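## Task

Put the green wire down on its own so that every other wire lies at least a hand's width away from it; a wire left dangling over the table edge may count as a failure.

## Robot and tools

Robot: two arms, left_arm and right_arm, each ending in a two-finger gripper. Bases in the scene frame: left_arm near (-0.003, +0.283, +0.004) m, right_arm near (+0.008, -0.318, -0.002) m, both slightly tilted. The fingers point along the gripper's own +z and close along its y. end_effector_position is the spot between the pads, roughly 1 cm short of the tips.

Scene frame: origin at table-top height, halfway between the nominal bases, a few cm behind the near table edge. +x points out over the table, +y toward the left_arm side, +z up. Arm names do not match left or right in the images. Reported positions and orientations can be off by a few cm, worse at long reach.

execute_actions: argument actions is a list of actions; each action is a list of up to 15 rows, each row one control step of 1/30 s. If fewer than 15 rows are given, the last row repeats. Every row is one shared list of 14 numbers, all in [-1, 1]: for left_arm dx, dy, dz, rx, ry, rz, opening, then the same seven for right_arm. The six pose numbers are an offset, along scene-frame axes, from that arm's Hand target as it stood when the action began (not from the previous row); rotation is about the Hand target position, and rx, ry, rz form one rotation vector. Scale: 1.0 equals 0.6 m or 180 degrees. Repeating an offset in a new action moves further. All-zero pose numbers re-command the current Hand target. opening is absolute: +1 fully open (0.093 m), -1 closed. Optional cameras: list of names, ["all"], or []; an empty actions list returns all images and the scene number and task.

move: target is either one 14-number row or a list of up to 15 such rows, same layout, scale and frame as above. Each row is an offset from the Hand targets at the start of the move, not from the previous row in the list. Grippers travel in straight lines, all finishing together, taking at least 0.5 s and at most 10 s. speed: m/s, 0.002 to 2.9, default 0.25 (turning limited to twice that in rad/s); one number or one per target. blend: metres of corner rounding per waypoint, 0 means stop at each. opening_speed: change of opening per second on the -1 to +1 scale, at least 0.2. grip_force: newtons per pad, 10 to 50, one value or one per arm; it persists, and lower values close slowly. blocking=false returns after about 0.5 s while the motion continues. The result adds a move: line with the ending (done, off_target, moving, held, fault) and any limits (paced means the sent pose was clipped; held means steps were withheld). Paths do not avoid obstacles or the other arm, and faster moves lag, overshoot and strike harder. Do not route a gripper past its own base; go around.

wait: seconds from 0 to 10; holds last commands, lets a running move continue. stop: brakes a running move. zoom_image: camera (cam_high, cam_low, cam_left_wrist, cam_right_wrist) and region [x0, y0, x1, y1] in pixels, top-left origin, at most 504 by 504, from the latest image of that camera. finished_scene: scene is the current scene number; call nothing after it in that reply.

Results: each arm's end_effector_position (m) and end_effector_quat_wxyz in the scene frame, Hand target (the commanded pose after clipping, base for the next offsets), Tool commands, joint positions (last entry is finger gap in m), joint torques, and grip_measured (+1 open, -1 closed). Pads meet near -0.94; each mm of object width adds about 0.0208. To grasp firmly send a value about 0.24 below the reading for the object's width; keep sending it to hold, and send a value well above to release. Joint velocities marked within noise mean the arm is still.

Control notes: orientation commands are clipped to within 40 degrees of the current orientation each step. Friction and weight often leave the gripper short, low or tilted; check after each move and send the remaining gap as a fresh offset. Small commands may not move the arm, or may move it sideways.

Cameras: cam_high and cam_low are fixed on a beam behind the arms; cam_left_wrist and cam_right_wrist ride on the hands. Calibration data (intrinsics K, distortion D, T_world_to_cam) are given per camera and may be off by a few degrees and millimetres.

Avoid: dropping wires or releasing them while moving, hitting the table, the bar, plate and rail near the bases (up to about 3 cm high), or the other arm; closing a gripper on the other arm's fingers; straining a wrist camera cable; pushing hard into anything; leaving a wire over the edge or on the floor. Keep arms from staying stretched out or pushing at unreachable poses, which overheats motors: a MOTOR HOT line appears near 75 °C and at 90 °C the arm folds away and stops working. Loose objects may occasionally get nudged by outside pushes.

Each tool is called after "Call:" as name(argument=value, ...), one argument or row to a line, values as JSON.

## Session

Call:
execute_actions(
  actions=[],
)

Scene clock: 0.00 s.
left_arm: end_effector_position=(+0.3863, +0.3143, +0.3908) grip_measured=+1.000 end_effector_quat_wxyz=(+0.693, -0.029, +0.721, +0.003) | right_arm: end_effector_position=(+0.3372, -0.0005, +0.2579) grip_measured=-0.928 end_effector_quat_wxyz=(+0.472, -0.491, +0.600, +0.419)
Joint positions: left_arm=[0 1.047 1.047 -0.004 0 0 0.093] | right_arm=[0.524 1.576 1.111 0.139 -0.915 -0.228 0.001]
Joint velocities: within noise
Joint torques (N m): no reading
Heat: left arm: 26 °C; right arm: 27 °C.
Hand target: left_arm +0.3840, +0.3135, +0.3981; +0.699, -0.027, +0.715, +0.002 | right_arm +0.3370, -0.0008, +0.2620; +0.474, -0.491, +0.599, +0.418
Tool commands: left_gripper/opening=+1.0 right_gripper/opening=-0.933684

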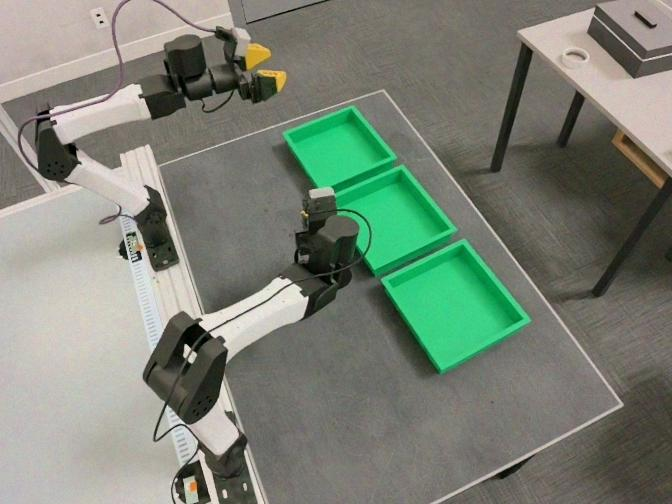

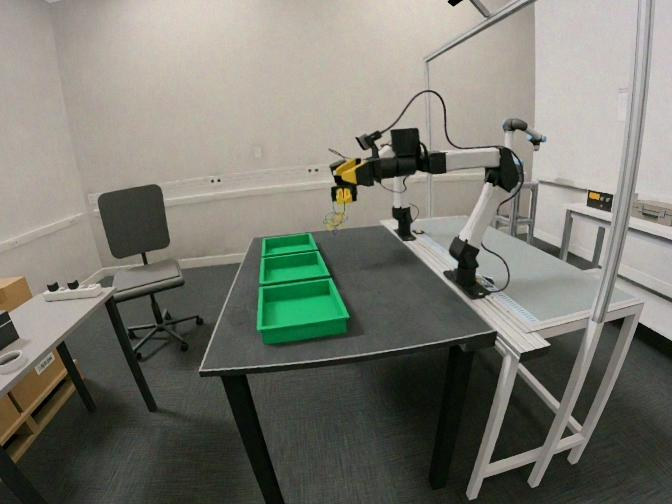

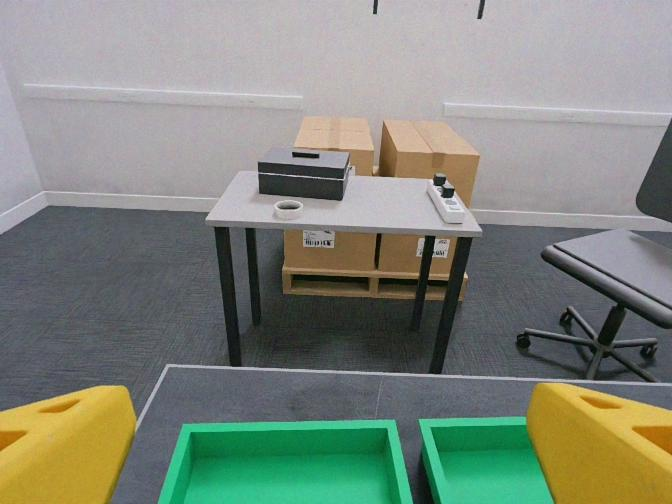

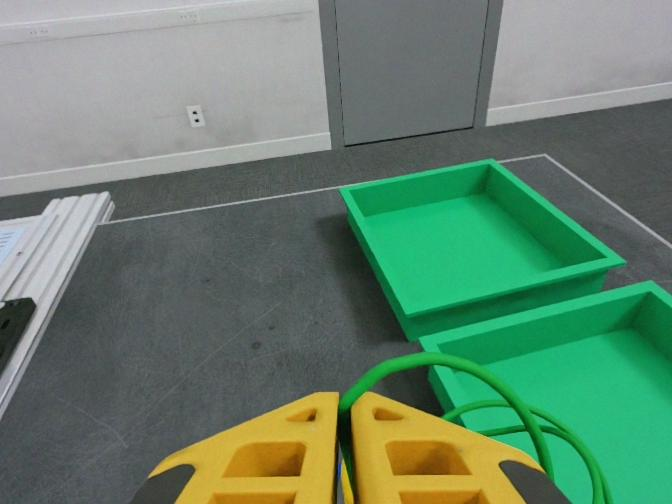

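Call:
zoom_image(
  camera="cam_right_wrist",
  region=[240, 320, 640, 504],
)

Call:
zoom_image(
  camera="cam_low",
  region=[300, 140, 400, 250],
)

Call:
zoom_image(
  camera="cam_high",
  region=[260, 160, 400, 290],
)

Scaled by 1.260.

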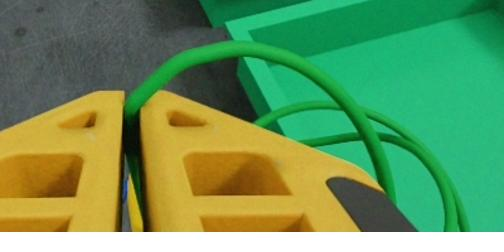

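Scaled by 4.582.

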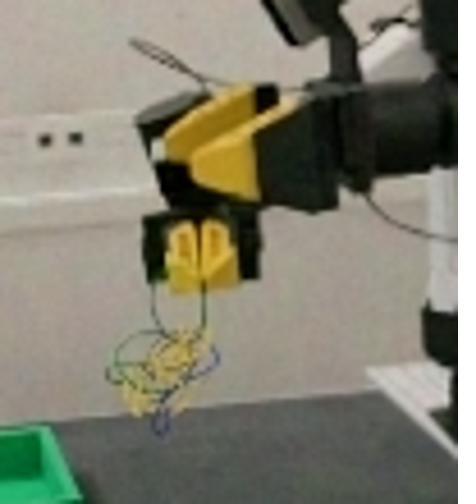

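Scaled by 3.600.

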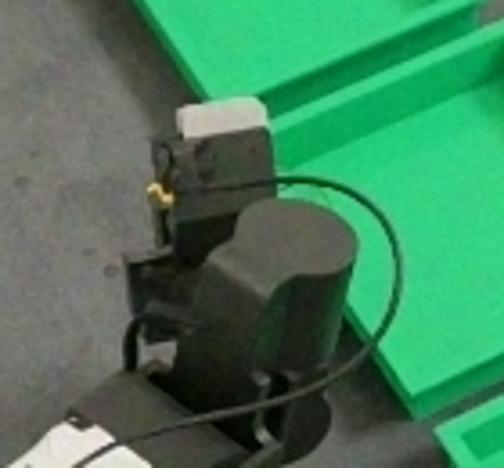

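Call:
move(
  target=[-0.19, -0.2725, -0.197, 0, 0, -0.4167, 1.0, 0, -0.133, 0, 0, 0, 0, -0.933684],
  speed=0.2,
  cameras=["all"],
)

Scene clock: 5.97 s.
left_arm: end_effector_position=(+0.2732, +0.1537, +0.2845) grip_measured=+1.000 end_effector_quat_wxyz=(+0.560, +0.404, +0.589, -0.419) | right_arm: end_effector_position=(+0.3434, -0.0775, +0.2606) grip_measured=-0.928 end_effector_quat_wxyz=(+0.474, -0.489, +0.601, +0.418)
Joint positions: left_arm=[0.048 1.057 0.669 0.2 1.331 0.187 0.093] | right_arm=[0.297 1.497 1.078 -0.039 -1.12 -0.384 0.001]
Joint torques (N m): left_arm=[-0.91 -2.11 6.6 1.63 0.16 0.33] | right_arm=[-0.75 -8.1 5.79 1.66 -0.43 -0.05]
Heat: left arm: 26 °C; right arm: 28 °C.
Hand target: left_arm +0.2701, +0.1501, +0.2797; +0.556, +0.413, +0.584, -0.424 | right_arm +0.3370, -0.0806, +0.2620; +0.474, -0.492, +0.599, +0.418
Off the commanded pose: left_arm 0.007 m, 1 deg | right_arm 0.007 m, 0 deg.
move: done
camera_calibration:
cam_left_wrist: T_world_to_cam=[[-0.950426, -0.310136, 0.0224934, 0.302014], [-0.157179, 0.416747, -0.895331, 0.271129], [0.268301, -0.854481, -0.444834, 0.271649], [0, 0, 0, 1]] pos_world=[0.256775, 0.212792, 0.356795]
cam_right_wrist: T_world_to_cam=[[0.98562, -0.165642, -0.03339, -0.340707], [-0.127738, -0.601048, -0.788939, 0.240765], [0.110613, 0.781859, -0.613564, 0.268824], [0, 0, 0, 1]] pos_world=[0.336828, -0.121907, 0.343513]

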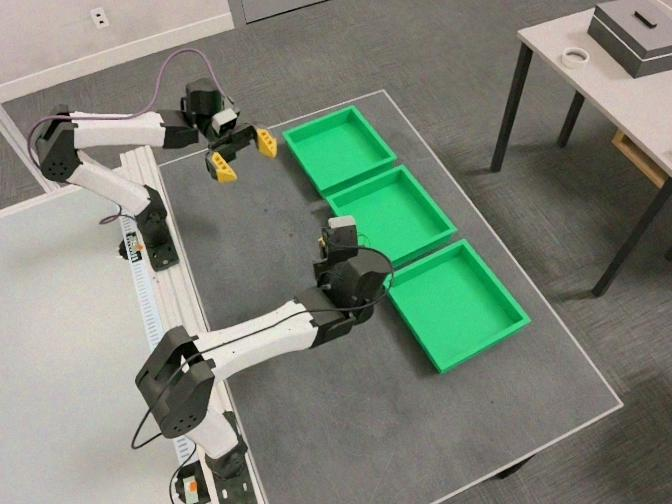

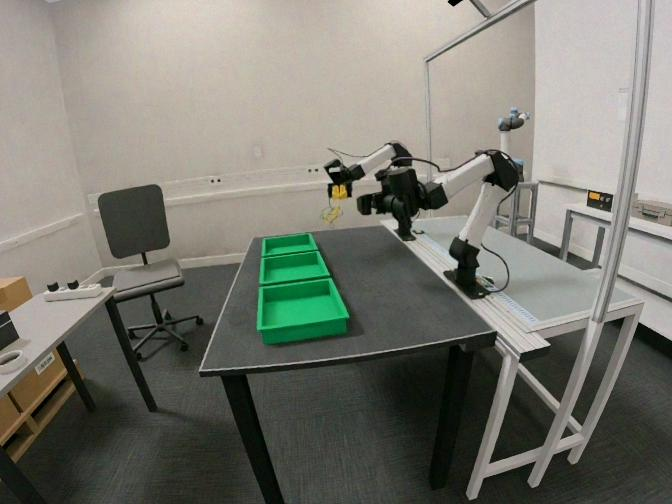

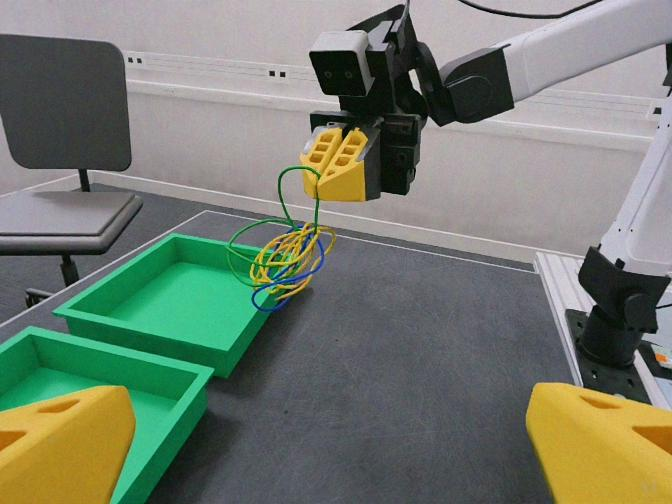

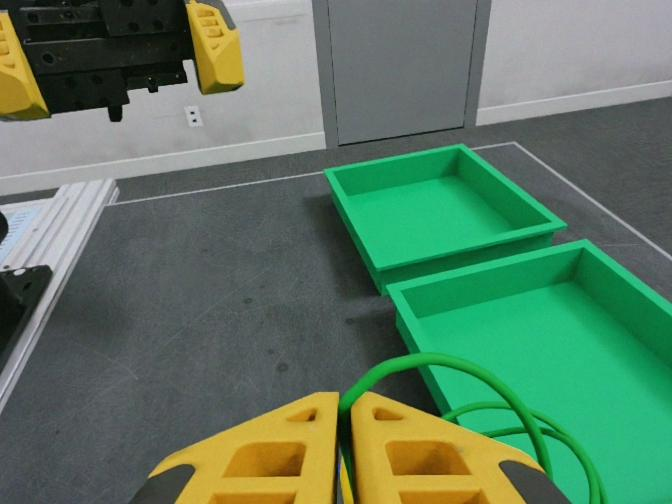

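Call:
zoom_image(
  camera="cam_left_wrist",
  region=[200, 100, 400, 330],
)

Scaled by 2.191.

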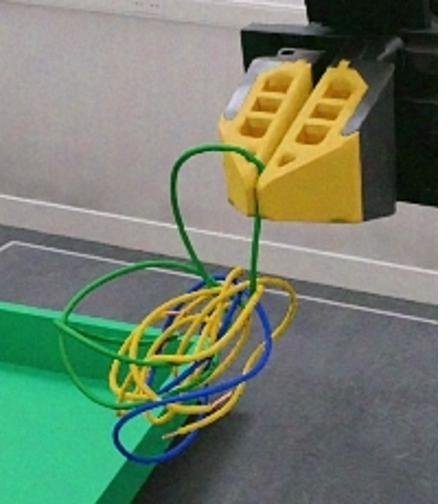

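Call:
zoom_image(
  camera="cam_low",
  region=[290, 140, 400, 250],
)

Call:
zoom_image(
  camera="cam_high",
  region=[300, 200, 420, 300],
)

Scaled by 4.582.

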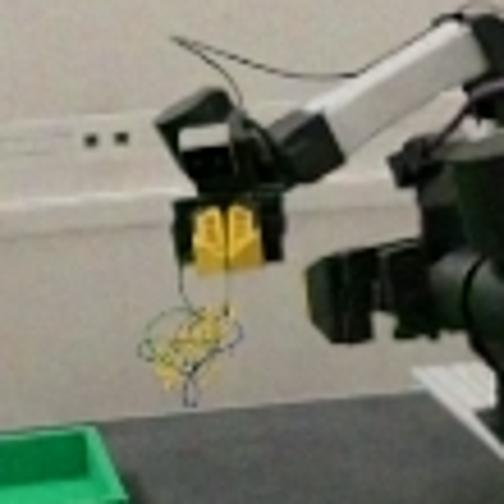

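Scaled by 4.200.

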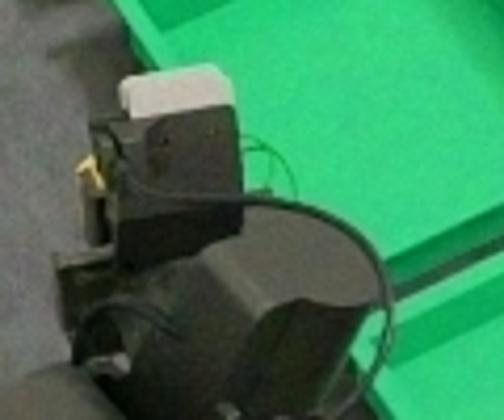

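Call:
move(
  target=[0.1665, -0.217, -0.2245, 0, 0, 0, 1.0, 0, 0, 0, 0, 0, 0, -0.95],
  speed=0.2,
  cameras=["cam_left_wrist", "cam_low", "cam_high", "cam_right_wrist"],
)

Call:
zoom_image(
  camera="cam_left_wrist",
  region=[150, 100, 520, 400],
)

Scene clock: 10.47 s.
left_arm: end_effector_position=(+0.3658, +0.0257, +0.1442) grip_measured=+1.000 end_effector_quat_wxyz=(+0.551, +0.412, +0.588, -0.425) | right_arm: end_effector_position=(+0.3433, -0.0775, +0.2605) grip_measured=-0.943 end_effector_quat_wxyz=(+0.474, -0.489, +0.601, +0.418)
Joint positions: left_arm=[-0.36 1.902 0.726 1.08 0.95 0.076 0.093] | right_arm=[0.297 1.497 1.078 -0.039 -1.121 -0.384 0]
Joint torques (N m): left_arm=[-0.9 -6.95 7.25 2.08 -0.15 0.13] | right_arm=[-0.79 -8.1 5.81 1.65 -0.42 -0.05]
Heat: left arm: 27 °C; right arm: 29 °C.
Hand target: left_arm +0.3700, +0.0199, +0.1450; +0.556, +0.413, +0.584, -0.424 | right_arm +0.3370, -0.0806, +0.2621; +0.474, -0.491, +0.599, +0.419
Off the commanded pose: left_arm 0.007 m, 1 deg | right_arm 0.007 m, 0 deg.
move: done
camera_calibration:
cam_left_wrist: T_world_to_cam=[[-0.95746, -0.287121, 0.0288495, 0.354588], [-0.155121, 0.427808, -0.890459, 0.211577], [0.243328, -0.857054, -0.454148, 0.0855114], [0, 0, 0, 1]] pos_world=[0.351517, 0.0845833, 0.217006]
cam_right_wrist: T_world_to_cam=[[0.985653, -0.165356, -0.0338536, -0.34043], [-0.127926, -0.60102, -0.78893, 0.240736], [0.110107, 0.781941, -0.61355, 0.26895], [0, 0, 0, 1]] pos_world=[0.336728, -0.121907, 0.343413]

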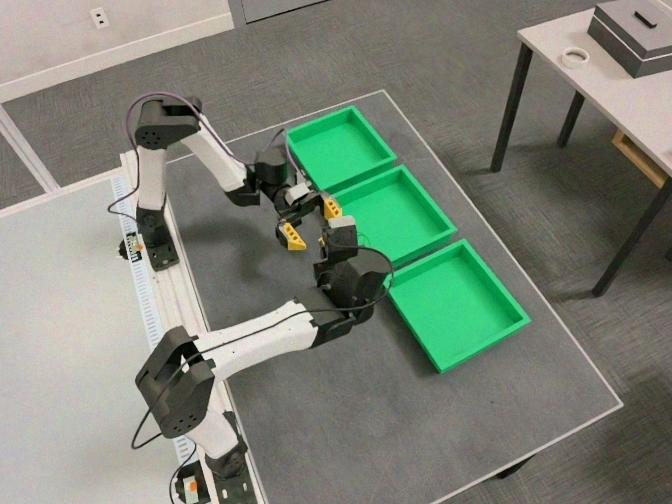

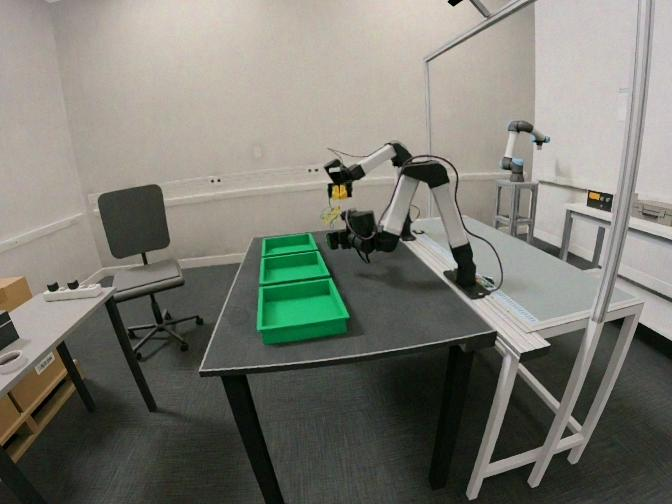

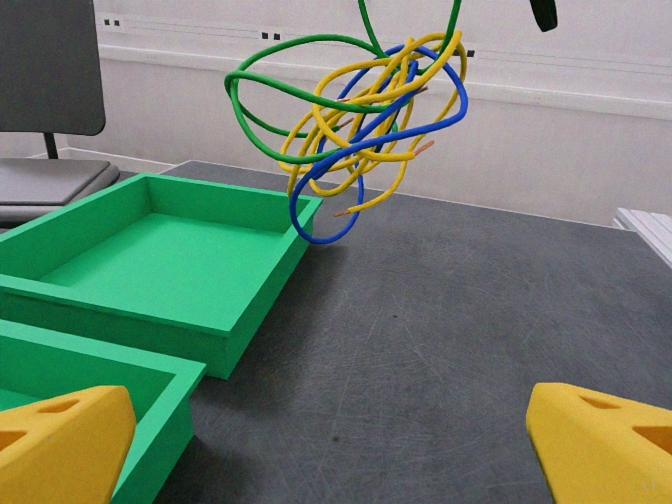

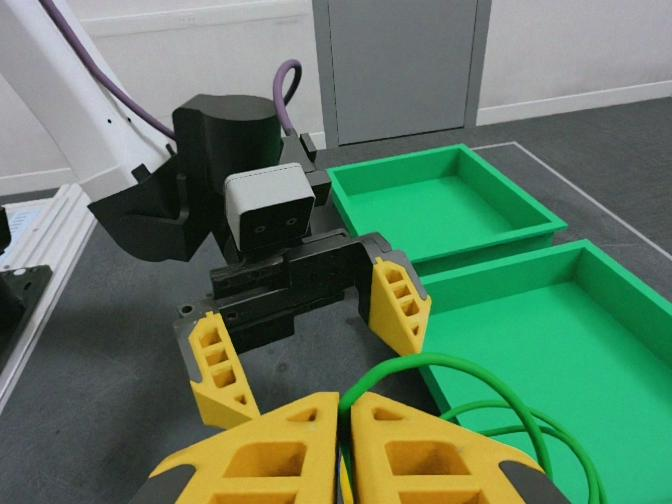

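Scaled by 1.362.

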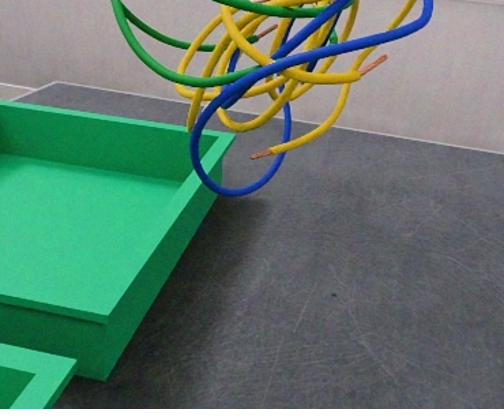

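Call:
move(
  target=[0.0567, -0.15, 0.005, 0, 0, 0, 1.0, 0, 0, 0, 0, 0, 0, -0.95],
  speed=0.12,
  cameras=["cam_left_wrist", "cam_right_wrist"],
)

Scene clock: 12.63 s.
left_arm: end_effector_position=(+0.4007, -0.0634, +0.1503) grip_measured=+1.000 end_effector_quat_wxyz=(+0.556, +0.414, +0.582, -0.424) | right_arm: end_effector_position=(+0.3433, -0.0775, +0.2605) grip_measured=-0.943 end_effector_quat_wxyz=(+0.474, -0.489, +0.601, +0.418)
Joint positions: left_arm=[-0.548 2.084 1.031 0.988 0.765 0.056 0.093] | right_arm=[0.297 1.497 1.078 -0.039 -1.121 -0.384 0]
Joint torques (N m): left_arm=[-0.84 -9.17 8.18 2.03 -0.21 0.1] | right_arm=[-0.75 -8.08 5.75 1.63 -0.42 -0.03]
Heat: left arm: 27 °C; right arm: 29 °C.
Hand target: left_arm +0.4039, -0.0702, +0.1482; +0.556, +0.413, +0.584, -0.424 | right_arm +0.3370, -0.0806, +0.2621; +0.474, -0.491, +0.599, +0.419
Off the commanded pose: left_arm 0.008 m, 0 deg | right_arm 0.007 m, 0 deg.
move: done
camera_calibration:
cam_left_wrist: T_world_to_cam=[[-0.958337, -0.285231, 0.0152918, 0.364692], [-0.140414, 0.423801, -0.894805, 0.255129], [0.248746, -0.859672, -0.446194, -0.0000198795], [0, 0, 0, 1]] pos_world=[0.385327, -0.00411953, 0.222705]
cam_right_wrist: T_world_to_cam=[[0.985653, -0.165356, -0.0338536, -0.34043], [-0.127926, -0.60102, -0.78893, 0.240736], [0.110107, 0.781941, -0.61355, 0.26895], [0, 0, 0, 1]] pos_world=[0.336728, -0.121907, 0.343413]
Images, in order (width x height): cam_left_wrist 672x504, cam_right_wrist 672x504.

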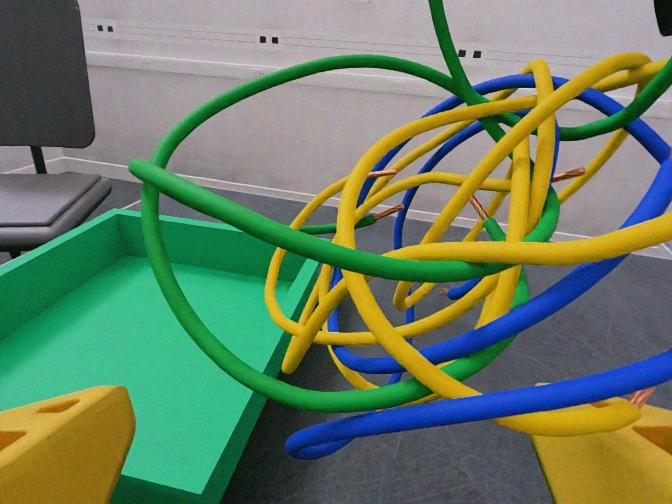

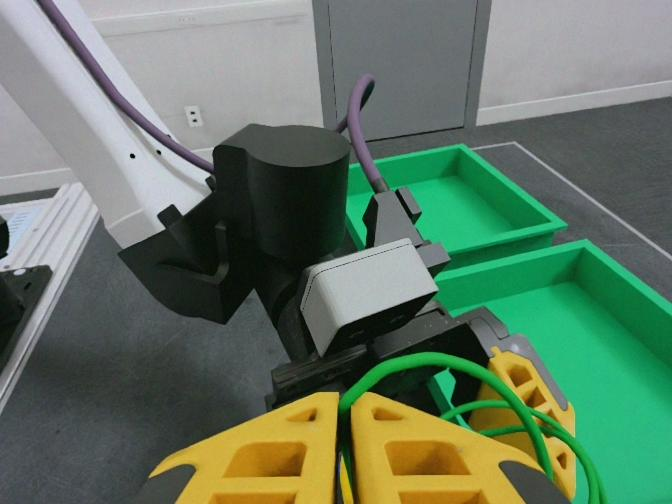

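Call:
move(
  target=[
    [0, 0, -0.0167, 0, 0, 0, 1.0, 0, 0, 0, 0, 0, 0, -0.95],
    [0, 0, -0.0167, 0, 0, 0, -1.0, 0, 0, 0, 0, 0, 0, -1.0],
  ],
  speed=0.1,
  opening_speed=0.8,
  cameras=["cam_left_wrist", "cam_right_wrist"],
)

Scene clock: 16.93 s.
left_arm: end_effector_position=(+0.4013, -0.0644, +0.1382) grip_measured=-0.975 end_effector_quat_wxyz=(+0.551, +0.414, +0.587, -0.425) | right_arm: end_effector_position=(+0.3433, -0.0775, +0.2605) grip_measured=-0.981 end_effector_quat_wxyz=(+0.474, -0.489, +0.601, +0.418)
Joint positions: left_arm=[-0.548 2.115 1.031 1.005 0.765 0.056 0] | right_arm=[0.297 1.497 1.078 -0.04 -1.121 -0.384 0]
Joint torques (N m): left_arm=[-0.85 -9.4 7.72 2.19 -0.19 0.09] | right_arm=[-0.77 -8.06 5.76 1.64 -0.43 -0.05]
Heat: left arm: 28 °C; right arm: 29 °C.
Hand target: left_arm +0.4039, -0.0703, +0.1380; +0.556, +0.413, +0.584, -0.424 | right_arm +0.3370, -0.0806, +0.2620; +0.474, -0.492, +0.599, +0.418
Off the commanded pose: left_arm 0.006 m, 1 deg | right_arm 0.007 m, 0 deg.
move: done
camera_calibration:
cam_left_wrist: T_world_to_cam=[[-0.958171, -0.285018, 0.02594, 0.363689], [-0.151923, 0.429727, -0.890087, 0.24906], [0.242543, -0.856796, -0.455053, -0.00250591], [0, 0, 0, 1]] pos_world=[0.386922, -0.00551714, 0.211111]
cam_right_wrist: T_world_to_cam=[[0.985665, -0.165306, -0.0337531, -0.340462], [-0.127832, -0.601147, -0.788848, 0.240661], [0.110111, 0.781855, -0.61366, 0.268975], [0, 0, 0, 1]] pos_world=[0.336728, -0.121907, 0.343413]
Images, in order (width x height): cam_left_wrist 672x504, cam_right_wrist 672x504.

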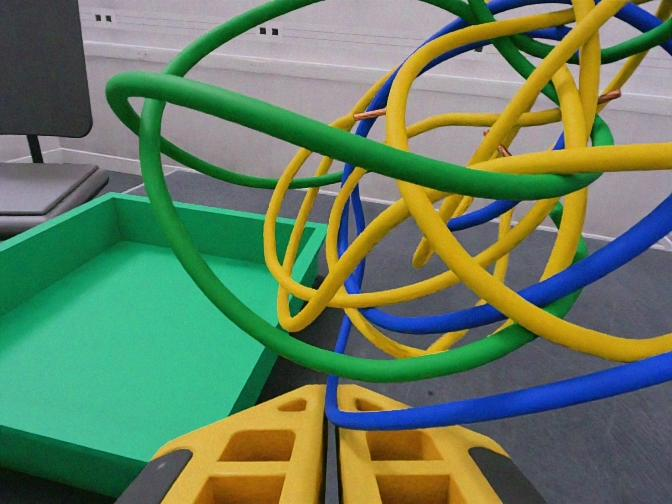

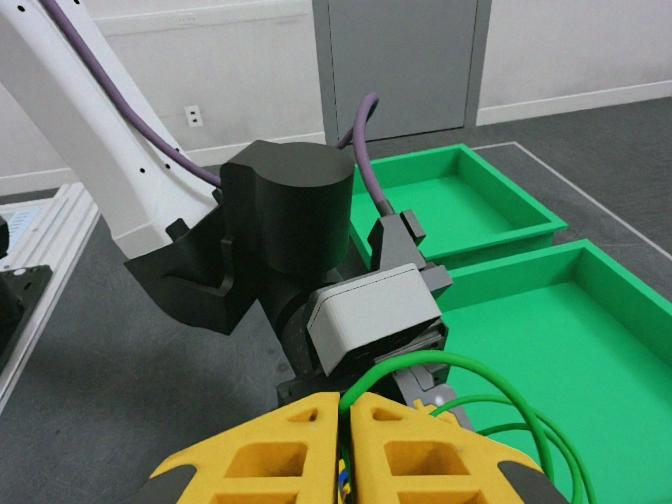

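Call:
move(
  target=[0, 0, 0, 0, 0, 0, -1.0, 0, 0, 0.15, 0, 0, 0, -1.0],
  speed=0.06,
  cameras=["cam_left_wrist", "cam_right_wrist", "cam_low"],
)

Call:
zoom_image(
  camera="cam_low",
  region=[290, 100, 420, 250],
)

Scene clock: 20.07 s.
left_arm: end_effector_position=(+0.4016, -0.0643, +0.1405) grip_measured=-0.975 end_effector_quat_wxyz=(+0.555, +0.414, +0.583, -0.424) | right_arm: end_effector_position=(+0.3378, -0.0784, +0.3388) grip_measured=-0.981 end_effector_quat_wxyz=(+0.463, -0.484, +0.610, +0.424)
Joint positions: left_arm=[-0.548 2.115 1.031 1.017 0.765 0.056 0] | right_arm=[0.297 1.477 1.388 -0.4 -1.121 -0.385 0]
Joint torques (N m): left_arm=[-0.83 -9.36 7.62 2.09 -0.19 0.1] | right_arm=[-0.87 -6.53 9.54 1.63 -0.46 -0.06]
Heat: left arm: 28 °C; right arm: 30 °C.
Hand target: left_arm +0.4040, -0.0702, +0.1380; +0.556, +0.413, +0.584, -0.424 | right_arm +0.3370, -0.0806, +0.3520; +0.474, -0.491, +0.599, +0.418
Off the commanded pose: left_arm 0.007 m, 0 deg | right_arm 0.013 m, 2 deg.
move: off_target (right_arm)
camera_calibration:
cam_left_wrist: T_world_to_cam=[[-0.958113, -0.285865, 0.0173484, 0.36508], [-0.142804, 0.424363, -0.89416, 0.247816], [0.248247, -0.859184, -0.447411, -0.00502582], [0, 0, 0, 1]] pos_world=[0.386424, -0.0051189, 0.213005]
cam_right_wrist: T_world_to_cam=[[0.984282, -0.16544, -0.0618002, -0.322547], [-0.151008, -0.60695, -0.780261, 0.305687], [0.0915766, 0.777329, -0.622393, 0.327238], [0, 0, 0, 1]] pos_world=[0.333671, -0.122197, 0.422253]
Images, in order (width x height): cam_low 672x504, cam_left_wrist 672x504, cam_right_wrist 672x504.

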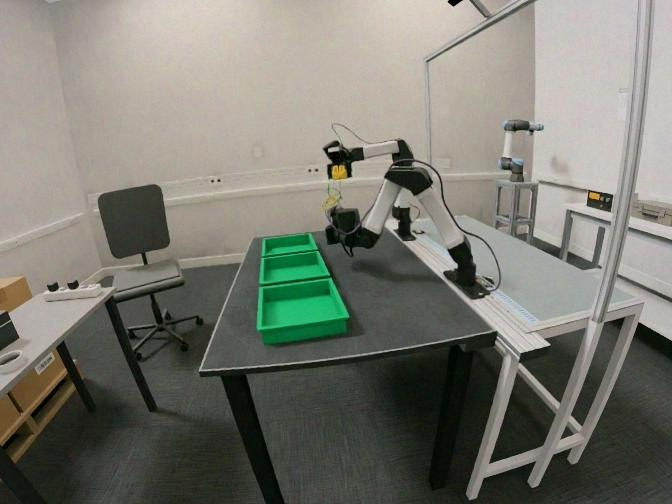

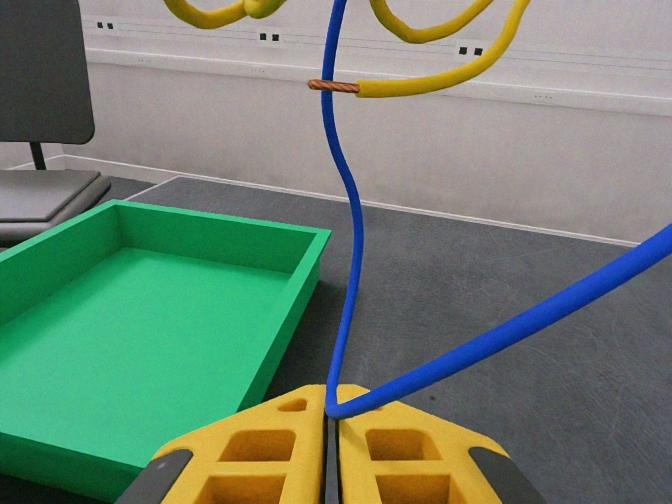

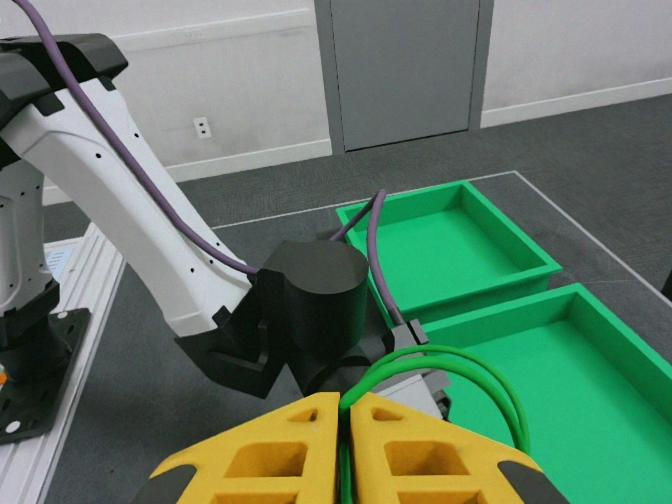

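Scaled by 3.360.

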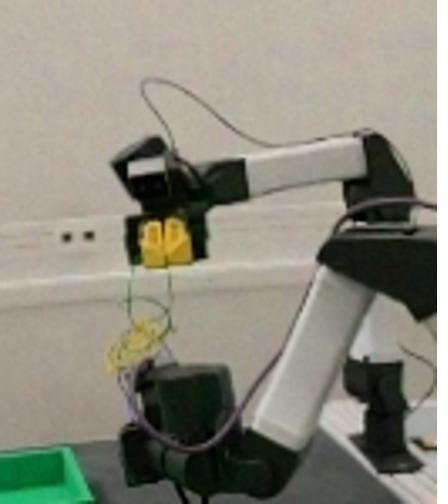

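Call:
move(
  target=[0, 0, 0, 0, 0, 0, -1.0, 0, 0, 0.05, 0, 0, 0, -1.0],
  speed=0.04,
  cameras=["cam_left_wrist", "cam_low"],
)

Call:
zoom_image(
  camera="cam_low",
  region=[290, 100, 420, 250],
)

Scene clock: 21.80 s.
left_arm: end_effector_position=(+0.4016, -0.0643, +0.1405) grip_measured=-0.975 end_effector_quat_wxyz=(+0.555, +0.414, +0.583, -0.424) | right_arm: end_effector_position=(+0.3355, -0.0795, +0.3741) grip_measured=-0.981 end_effector_quat_wxyz=(+0.469, -0.486, +0.606, +0.421)
Joint positions: left_arm=[-0.548 2.115 1.031 1.017 0.765 0.056 0] | right_arm=[0.295 1.489 1.534 -0.52 -1.121 -0.385 0]
Joint torques (N m): left_arm=[-0.9 -9.43 7.62 2.1 -0.17 0.1] | right_arm=[-0.83 -5.3 9.48 1.64 -0.45 -0.04]
Heat: left arm: 29 °C; right arm: 30 °C.
Hand target: left_arm +0.4040, -0.0702, +0.1380; +0.556, +0.413, +0.584, -0.424 | right_arm +0.3369, -0.0806, +0.3822; +0.474, -0.492, +0.599, +0.418
Off the commanded pose: left_arm 0.007 m, 0 deg | right_arm 0.008 m, 1 deg.
move: done
camera_calibration:
cam_left_wrist: T_world_to_cam=[[-0.958113, -0.285865, 0.0173484, 0.36508], [-0.142804, 0.424363, -0.89416, 0.247816], [0.248247, -0.859184, -0.447411, -0.00502582], [0, 0, 0, 1]] pos_world=[0.386424, -0.0051189, 0.213005]
Images, in order (width x height): cam_low 672x504, cam_left_wrist 672x504.

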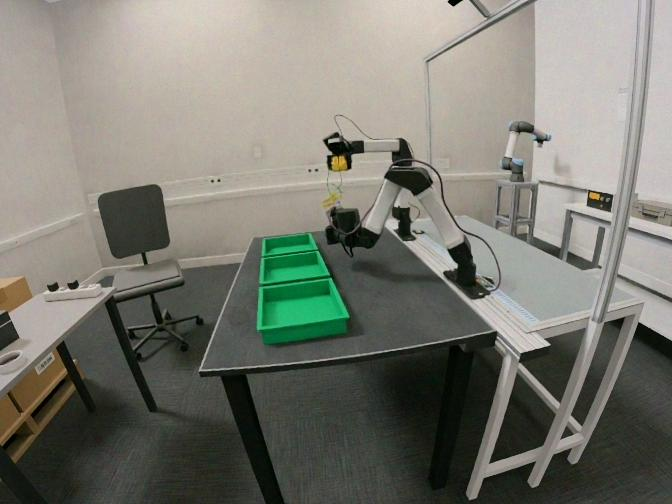

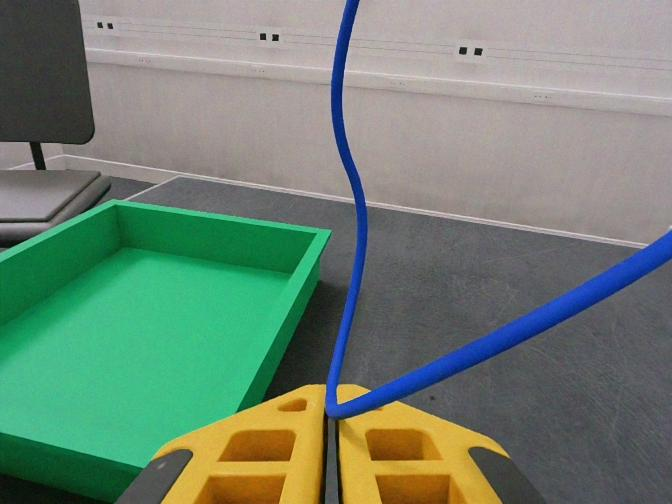

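Scaled by 3.360.

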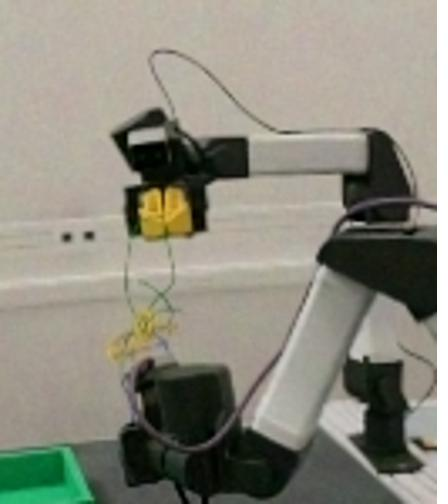

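Call:
move(
  target=[0, 0, 0, 0, 0, 0, -1.0, 0, 0, 0.1, 0, 0, 0, -1.0],
  speed=0.06,
  cameras=["cam_left_wrist", "cam_low", "cam_right_wrist"],
)

Call:
zoom_image(
  camera="cam_low",
  region=[290, 100, 420, 250],
)

Scene clock: 23.80 s.
left_arm: end_effector_position=(+0.4016, -0.0643, +0.1405) grip_measured=-0.975 end_effector_quat_wxyz=(+0.555, +0.414, +0.583, -0.424) | right_arm: end_effector_position=(+0.3370, -0.0788, +0.4348) grip_measured=-0.981 end_effector_quat_wxyz=(+0.468, -0.486, +0.606, +0.421)
Joint positions: left_arm=[-0.548 2.115 1.031 1.017 0.765 0.056 0] | right_arm=[0.295 1.594 1.9 -0.782 -1.122 -0.386 0]
Joint torques (N m): left_arm=[-0.83 -9.28 7.56 2.09 -0.2 0.09] | right_arm=[-0.94 -5.61 8.69 1.66 -0.45 -0.06]
Heat: left arm: 29 °C; right arm: 30 °C.
Hand target: left_arm +0.4040, -0.0702, +0.1380; +0.556, +0.413, +0.584, -0.424 | right_arm +0.3370, -0.0806, +0.4421; +0.474, -0.492, +0.599, +0.418
Off the commanded pose: left_arm 0.007 m, 0 deg | right_arm 0.008 m, 1 deg.
move: done
camera_calibration:
cam_left_wrist: T_world_to_cam=[[-0.958113, -0.285865, 0.0173484, 0.36508], [-0.142804, 0.424363, -0.89416, 0.247816], [0.248247, -0.859184, -0.447411, -0.00502582], [0, 0, 0, 1]] pos_world=[0.386424, -0.0051189, 0.213005]
cam_right_wrist: T_world_to_cam=[[0.984861, -0.166431, -0.0484829, -0.321951], [-0.140722, -0.604268, -0.784256, 0.378738], [0.101228, 0.779205, -0.61854, 0.382539], [0, 0, 0, 1]] pos_world=[0.331651, -0.1228, 0.518035]
Images, in order (width x height): cam_low 672x504, cam_left_wrist 672x504, cam_right_wrist 672x504.

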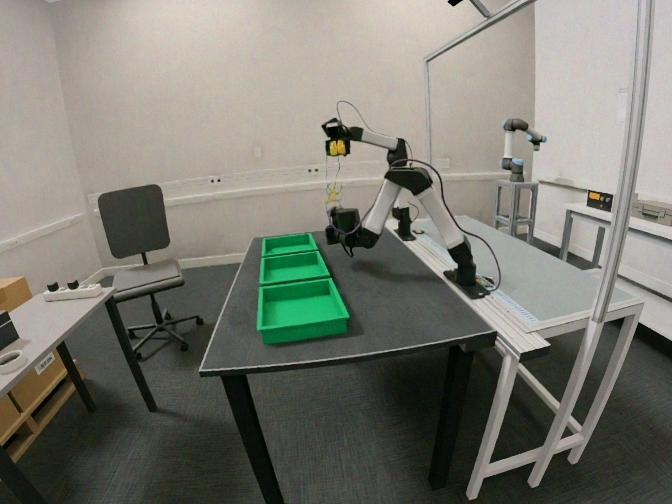

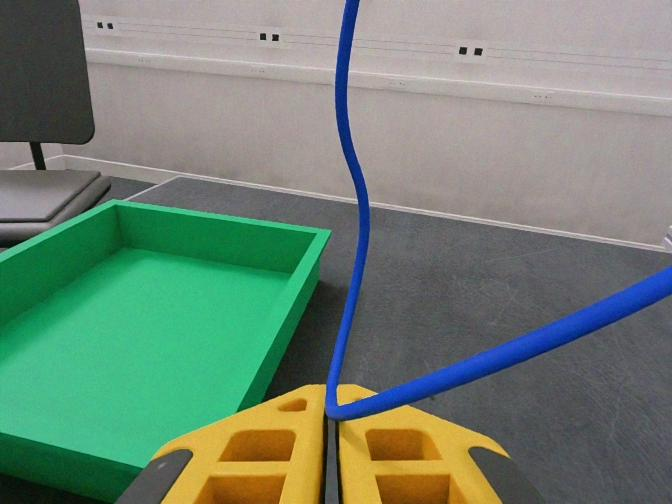

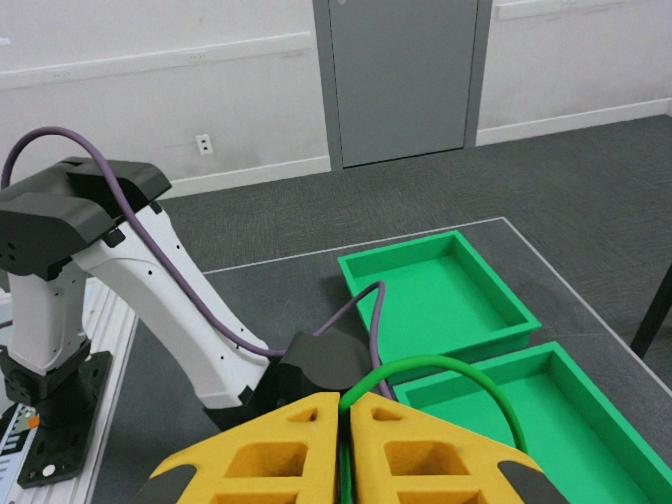

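Scaled by 3.360.

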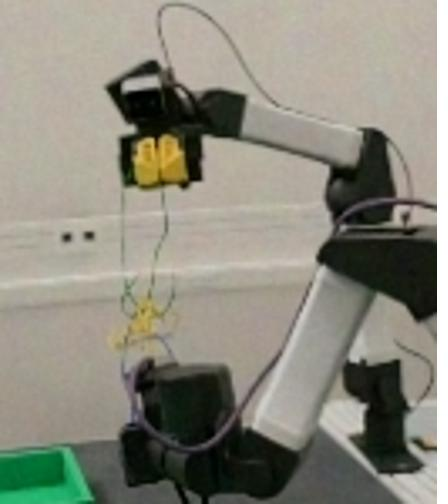

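Working well. Keep pulling up.

Call:
move(
  target=[0, 0, 0, 0, 0, 0, -1.0, 0, 0, 0.1, 0, 0, 0, -1.0],
  speed=0.06,
  cameras=["cam_left_wrist", "cam_low", "cam_high"],
)

Call:
zoom_image(
  camera="cam_low",
  region=[290, 90, 420, 250],
)

Scene clock: 26.10 s.
left_arm: end_effector_position=(+0.4016, -0.0643, +0.1405) grip_measured=-0.975 end_effector_quat_wxyz=(+0.555, +0.414, +0.583, -0.424) | right_arm: end_effector_position=(+0.3373, -0.0790, +0.4995) grip_measured=-0.981 end_effector_quat_wxyz=(+0.472, -0.487, +0.604, +0.419)
Joint positions: left_arm=[-0.548 2.115 1.031 1.017 0.765 0.056 0] | right_arm=[0.293 1.849 2.553 -1.169 -1.122 -0.383 0]
Joint torques (N m): left_arm=[-0.84 -9.44 7.69 2.11 -0.16 0.07] | right_arm=[-0.81 -6.17 6.56 1.68 -0.44 -0.04]
Heat: left arm: 29 °C; right arm: 31 °C.
Hand target: left_arm +0.4040, -0.0702, +0.1380; +0.556, +0.413, +0.584, -0.424 | right_arm +0.3369, -0.0806, +0.5021; +0.474, -0.491, +0.599, +0.418
Off the commanded pose: left_arm 0.007 m, 0 deg | right_arm 0.003 m, 1 deg.
move: done
camera_calibration:
cam_left_wrist: T_world_to_cam=[[-0.958113, -0.285865, 0.0173484, 0.36508], [-0.142804, 0.424363, -0.89416, 0.247816], [0.248247, -0.859184, -0.447411, -0.00502582], [0, 0, 0, 1]] pos_world=[0.386424, -0.0051189, 0.213005]
Images, in order (width x height): cam_high 672x504, cam_low 672x504, cam_left_wrist 672x504.

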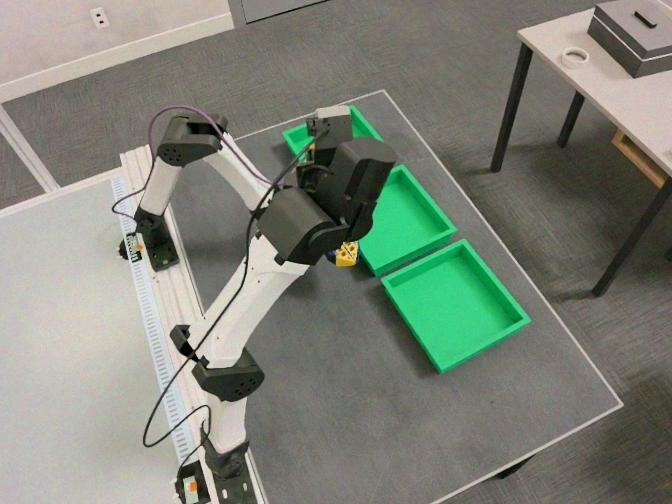

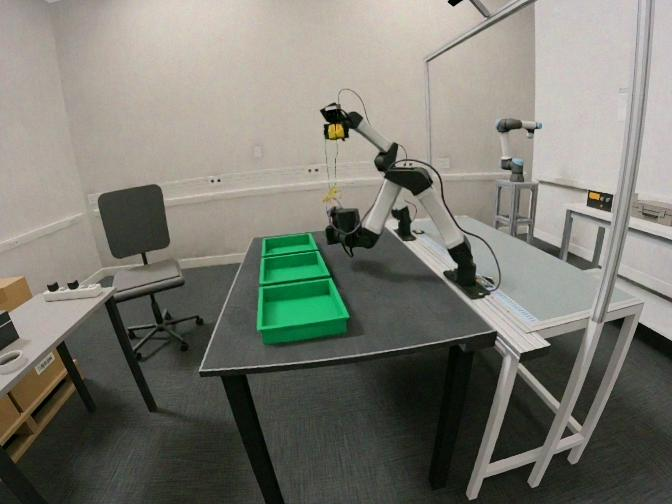

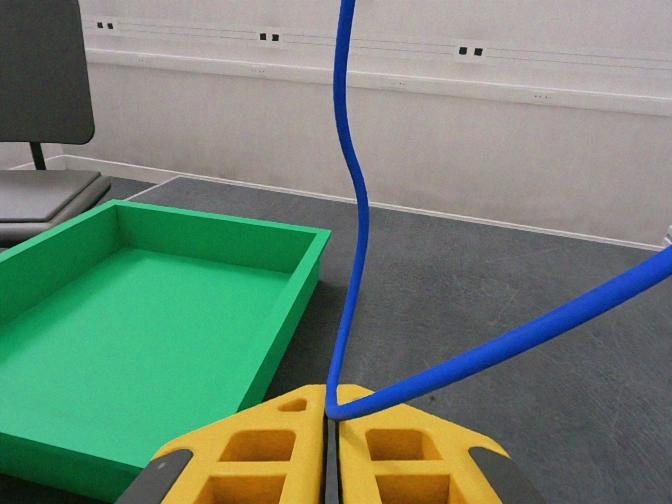

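Scaled by 3.150.

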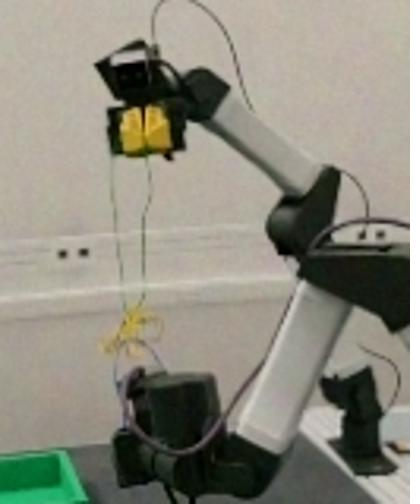

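Call:
move(
  target=[0, 0.15, -0.0667, 0, 0, 0, -1.0, -0.05, -0.1333, 0.0, 0, 0, 0, -1.0],
  speed=0.06,
  cameras=["cam_left_wrist", "cam_low", "cam_high"],
)

Call:
zoom_image(
  camera="cam_low",
  region=[290, 90, 420, 250],
)

Scene clock: 28.87 s.
left_arm: end_effector_position=(+0.4081, +0.0194, +0.1074) grip_measured=-0.975 end_effector_quat_wxyz=(+0.558, +0.407, +0.585, -0.425) | right_arm: end_effector_position=(+0.3167, -0.1592, +0.4975) grip_measured=-0.981 end_effector_quat_wxyz=(+0.488, -0.475, +0.601, +0.419)
Joint positions: left_arm=[-0.339 2.149 0.893 1.186 0.963 0.059 0] | right_arm=[0.026 1.833 2.611 -1.568 -1.338 -0.743 0]
Joint torques (N m): left_arm=[0.31 -8.76 4.01 2.15 0.04 0.29] | right_arm=[-0.65 -7.94 3.34 1.21 -0.65 -0.06]
Heat: left arm: 30 °C; right arm: 31 °C.
Hand target: left_arm +0.4039, +0.0198, +0.0980; +0.556, +0.413, +0.584, -0.424 | right_arm +0.3070, -0.1606, +0.5021; +0.474, -0.492, +0.599, +0.418
Off the commanded pose: left_arm 0.010 m, 1 deg | right_arm 0.011 m, 2 deg.
joint sent to its limit (right arm) — joint 4 (wrist pitch), lower limit. The joint targets are off in orientation, not in position.
move: off_target (right_arm)
camera_calibration:
cam_left_wrist: T_world_to_cam=[[-0.954848, -0.295975, 0.0257477, 0.393758], [-0.152581, 0.414182, -0.897314, 0.188128], [0.254919, -0.860728, -0.440641, 0.0470058], [0, 0, 0, 1]] pos_world=[0.392702, 0.0790827, 0.179384]
Images, in order (width x height): cam_high 672x504, cam_low 672x504, cam_left_wrist 672x504.

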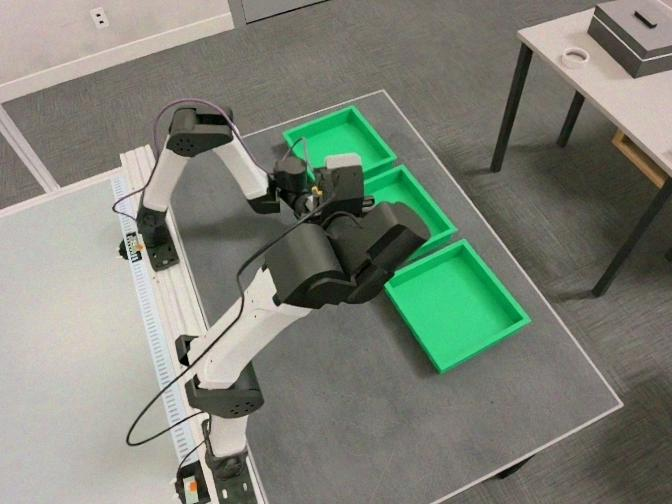

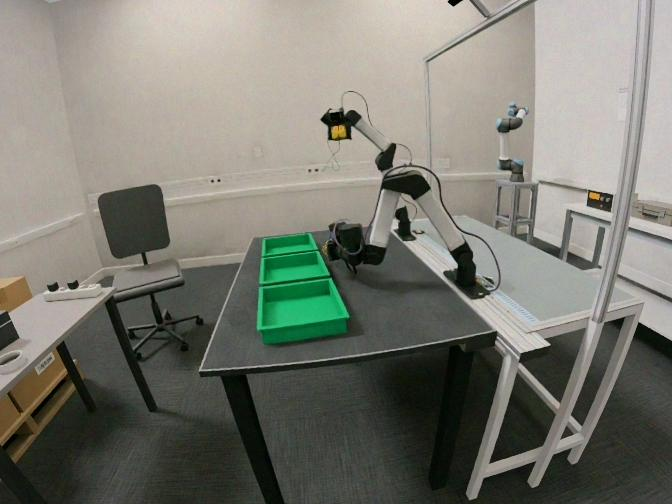

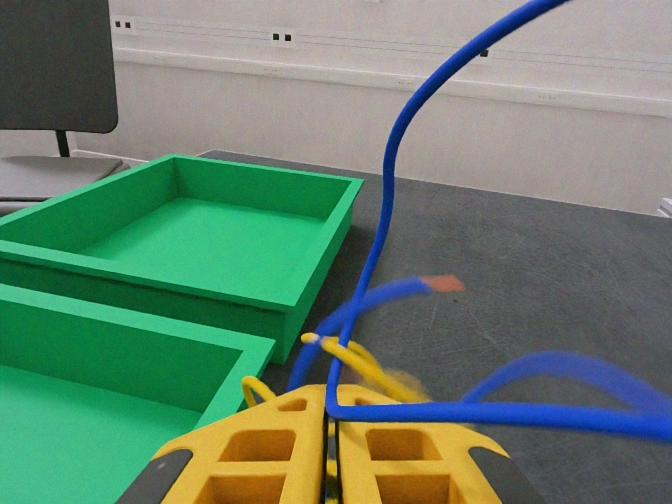

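Scaled by 3.150.

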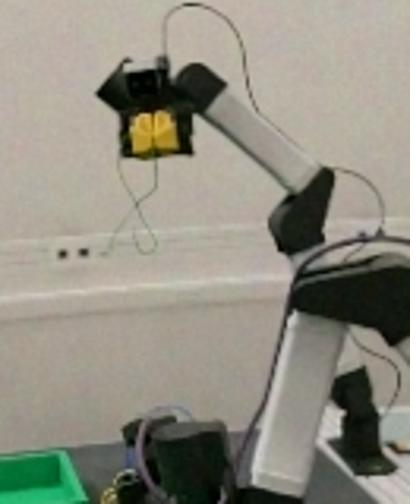

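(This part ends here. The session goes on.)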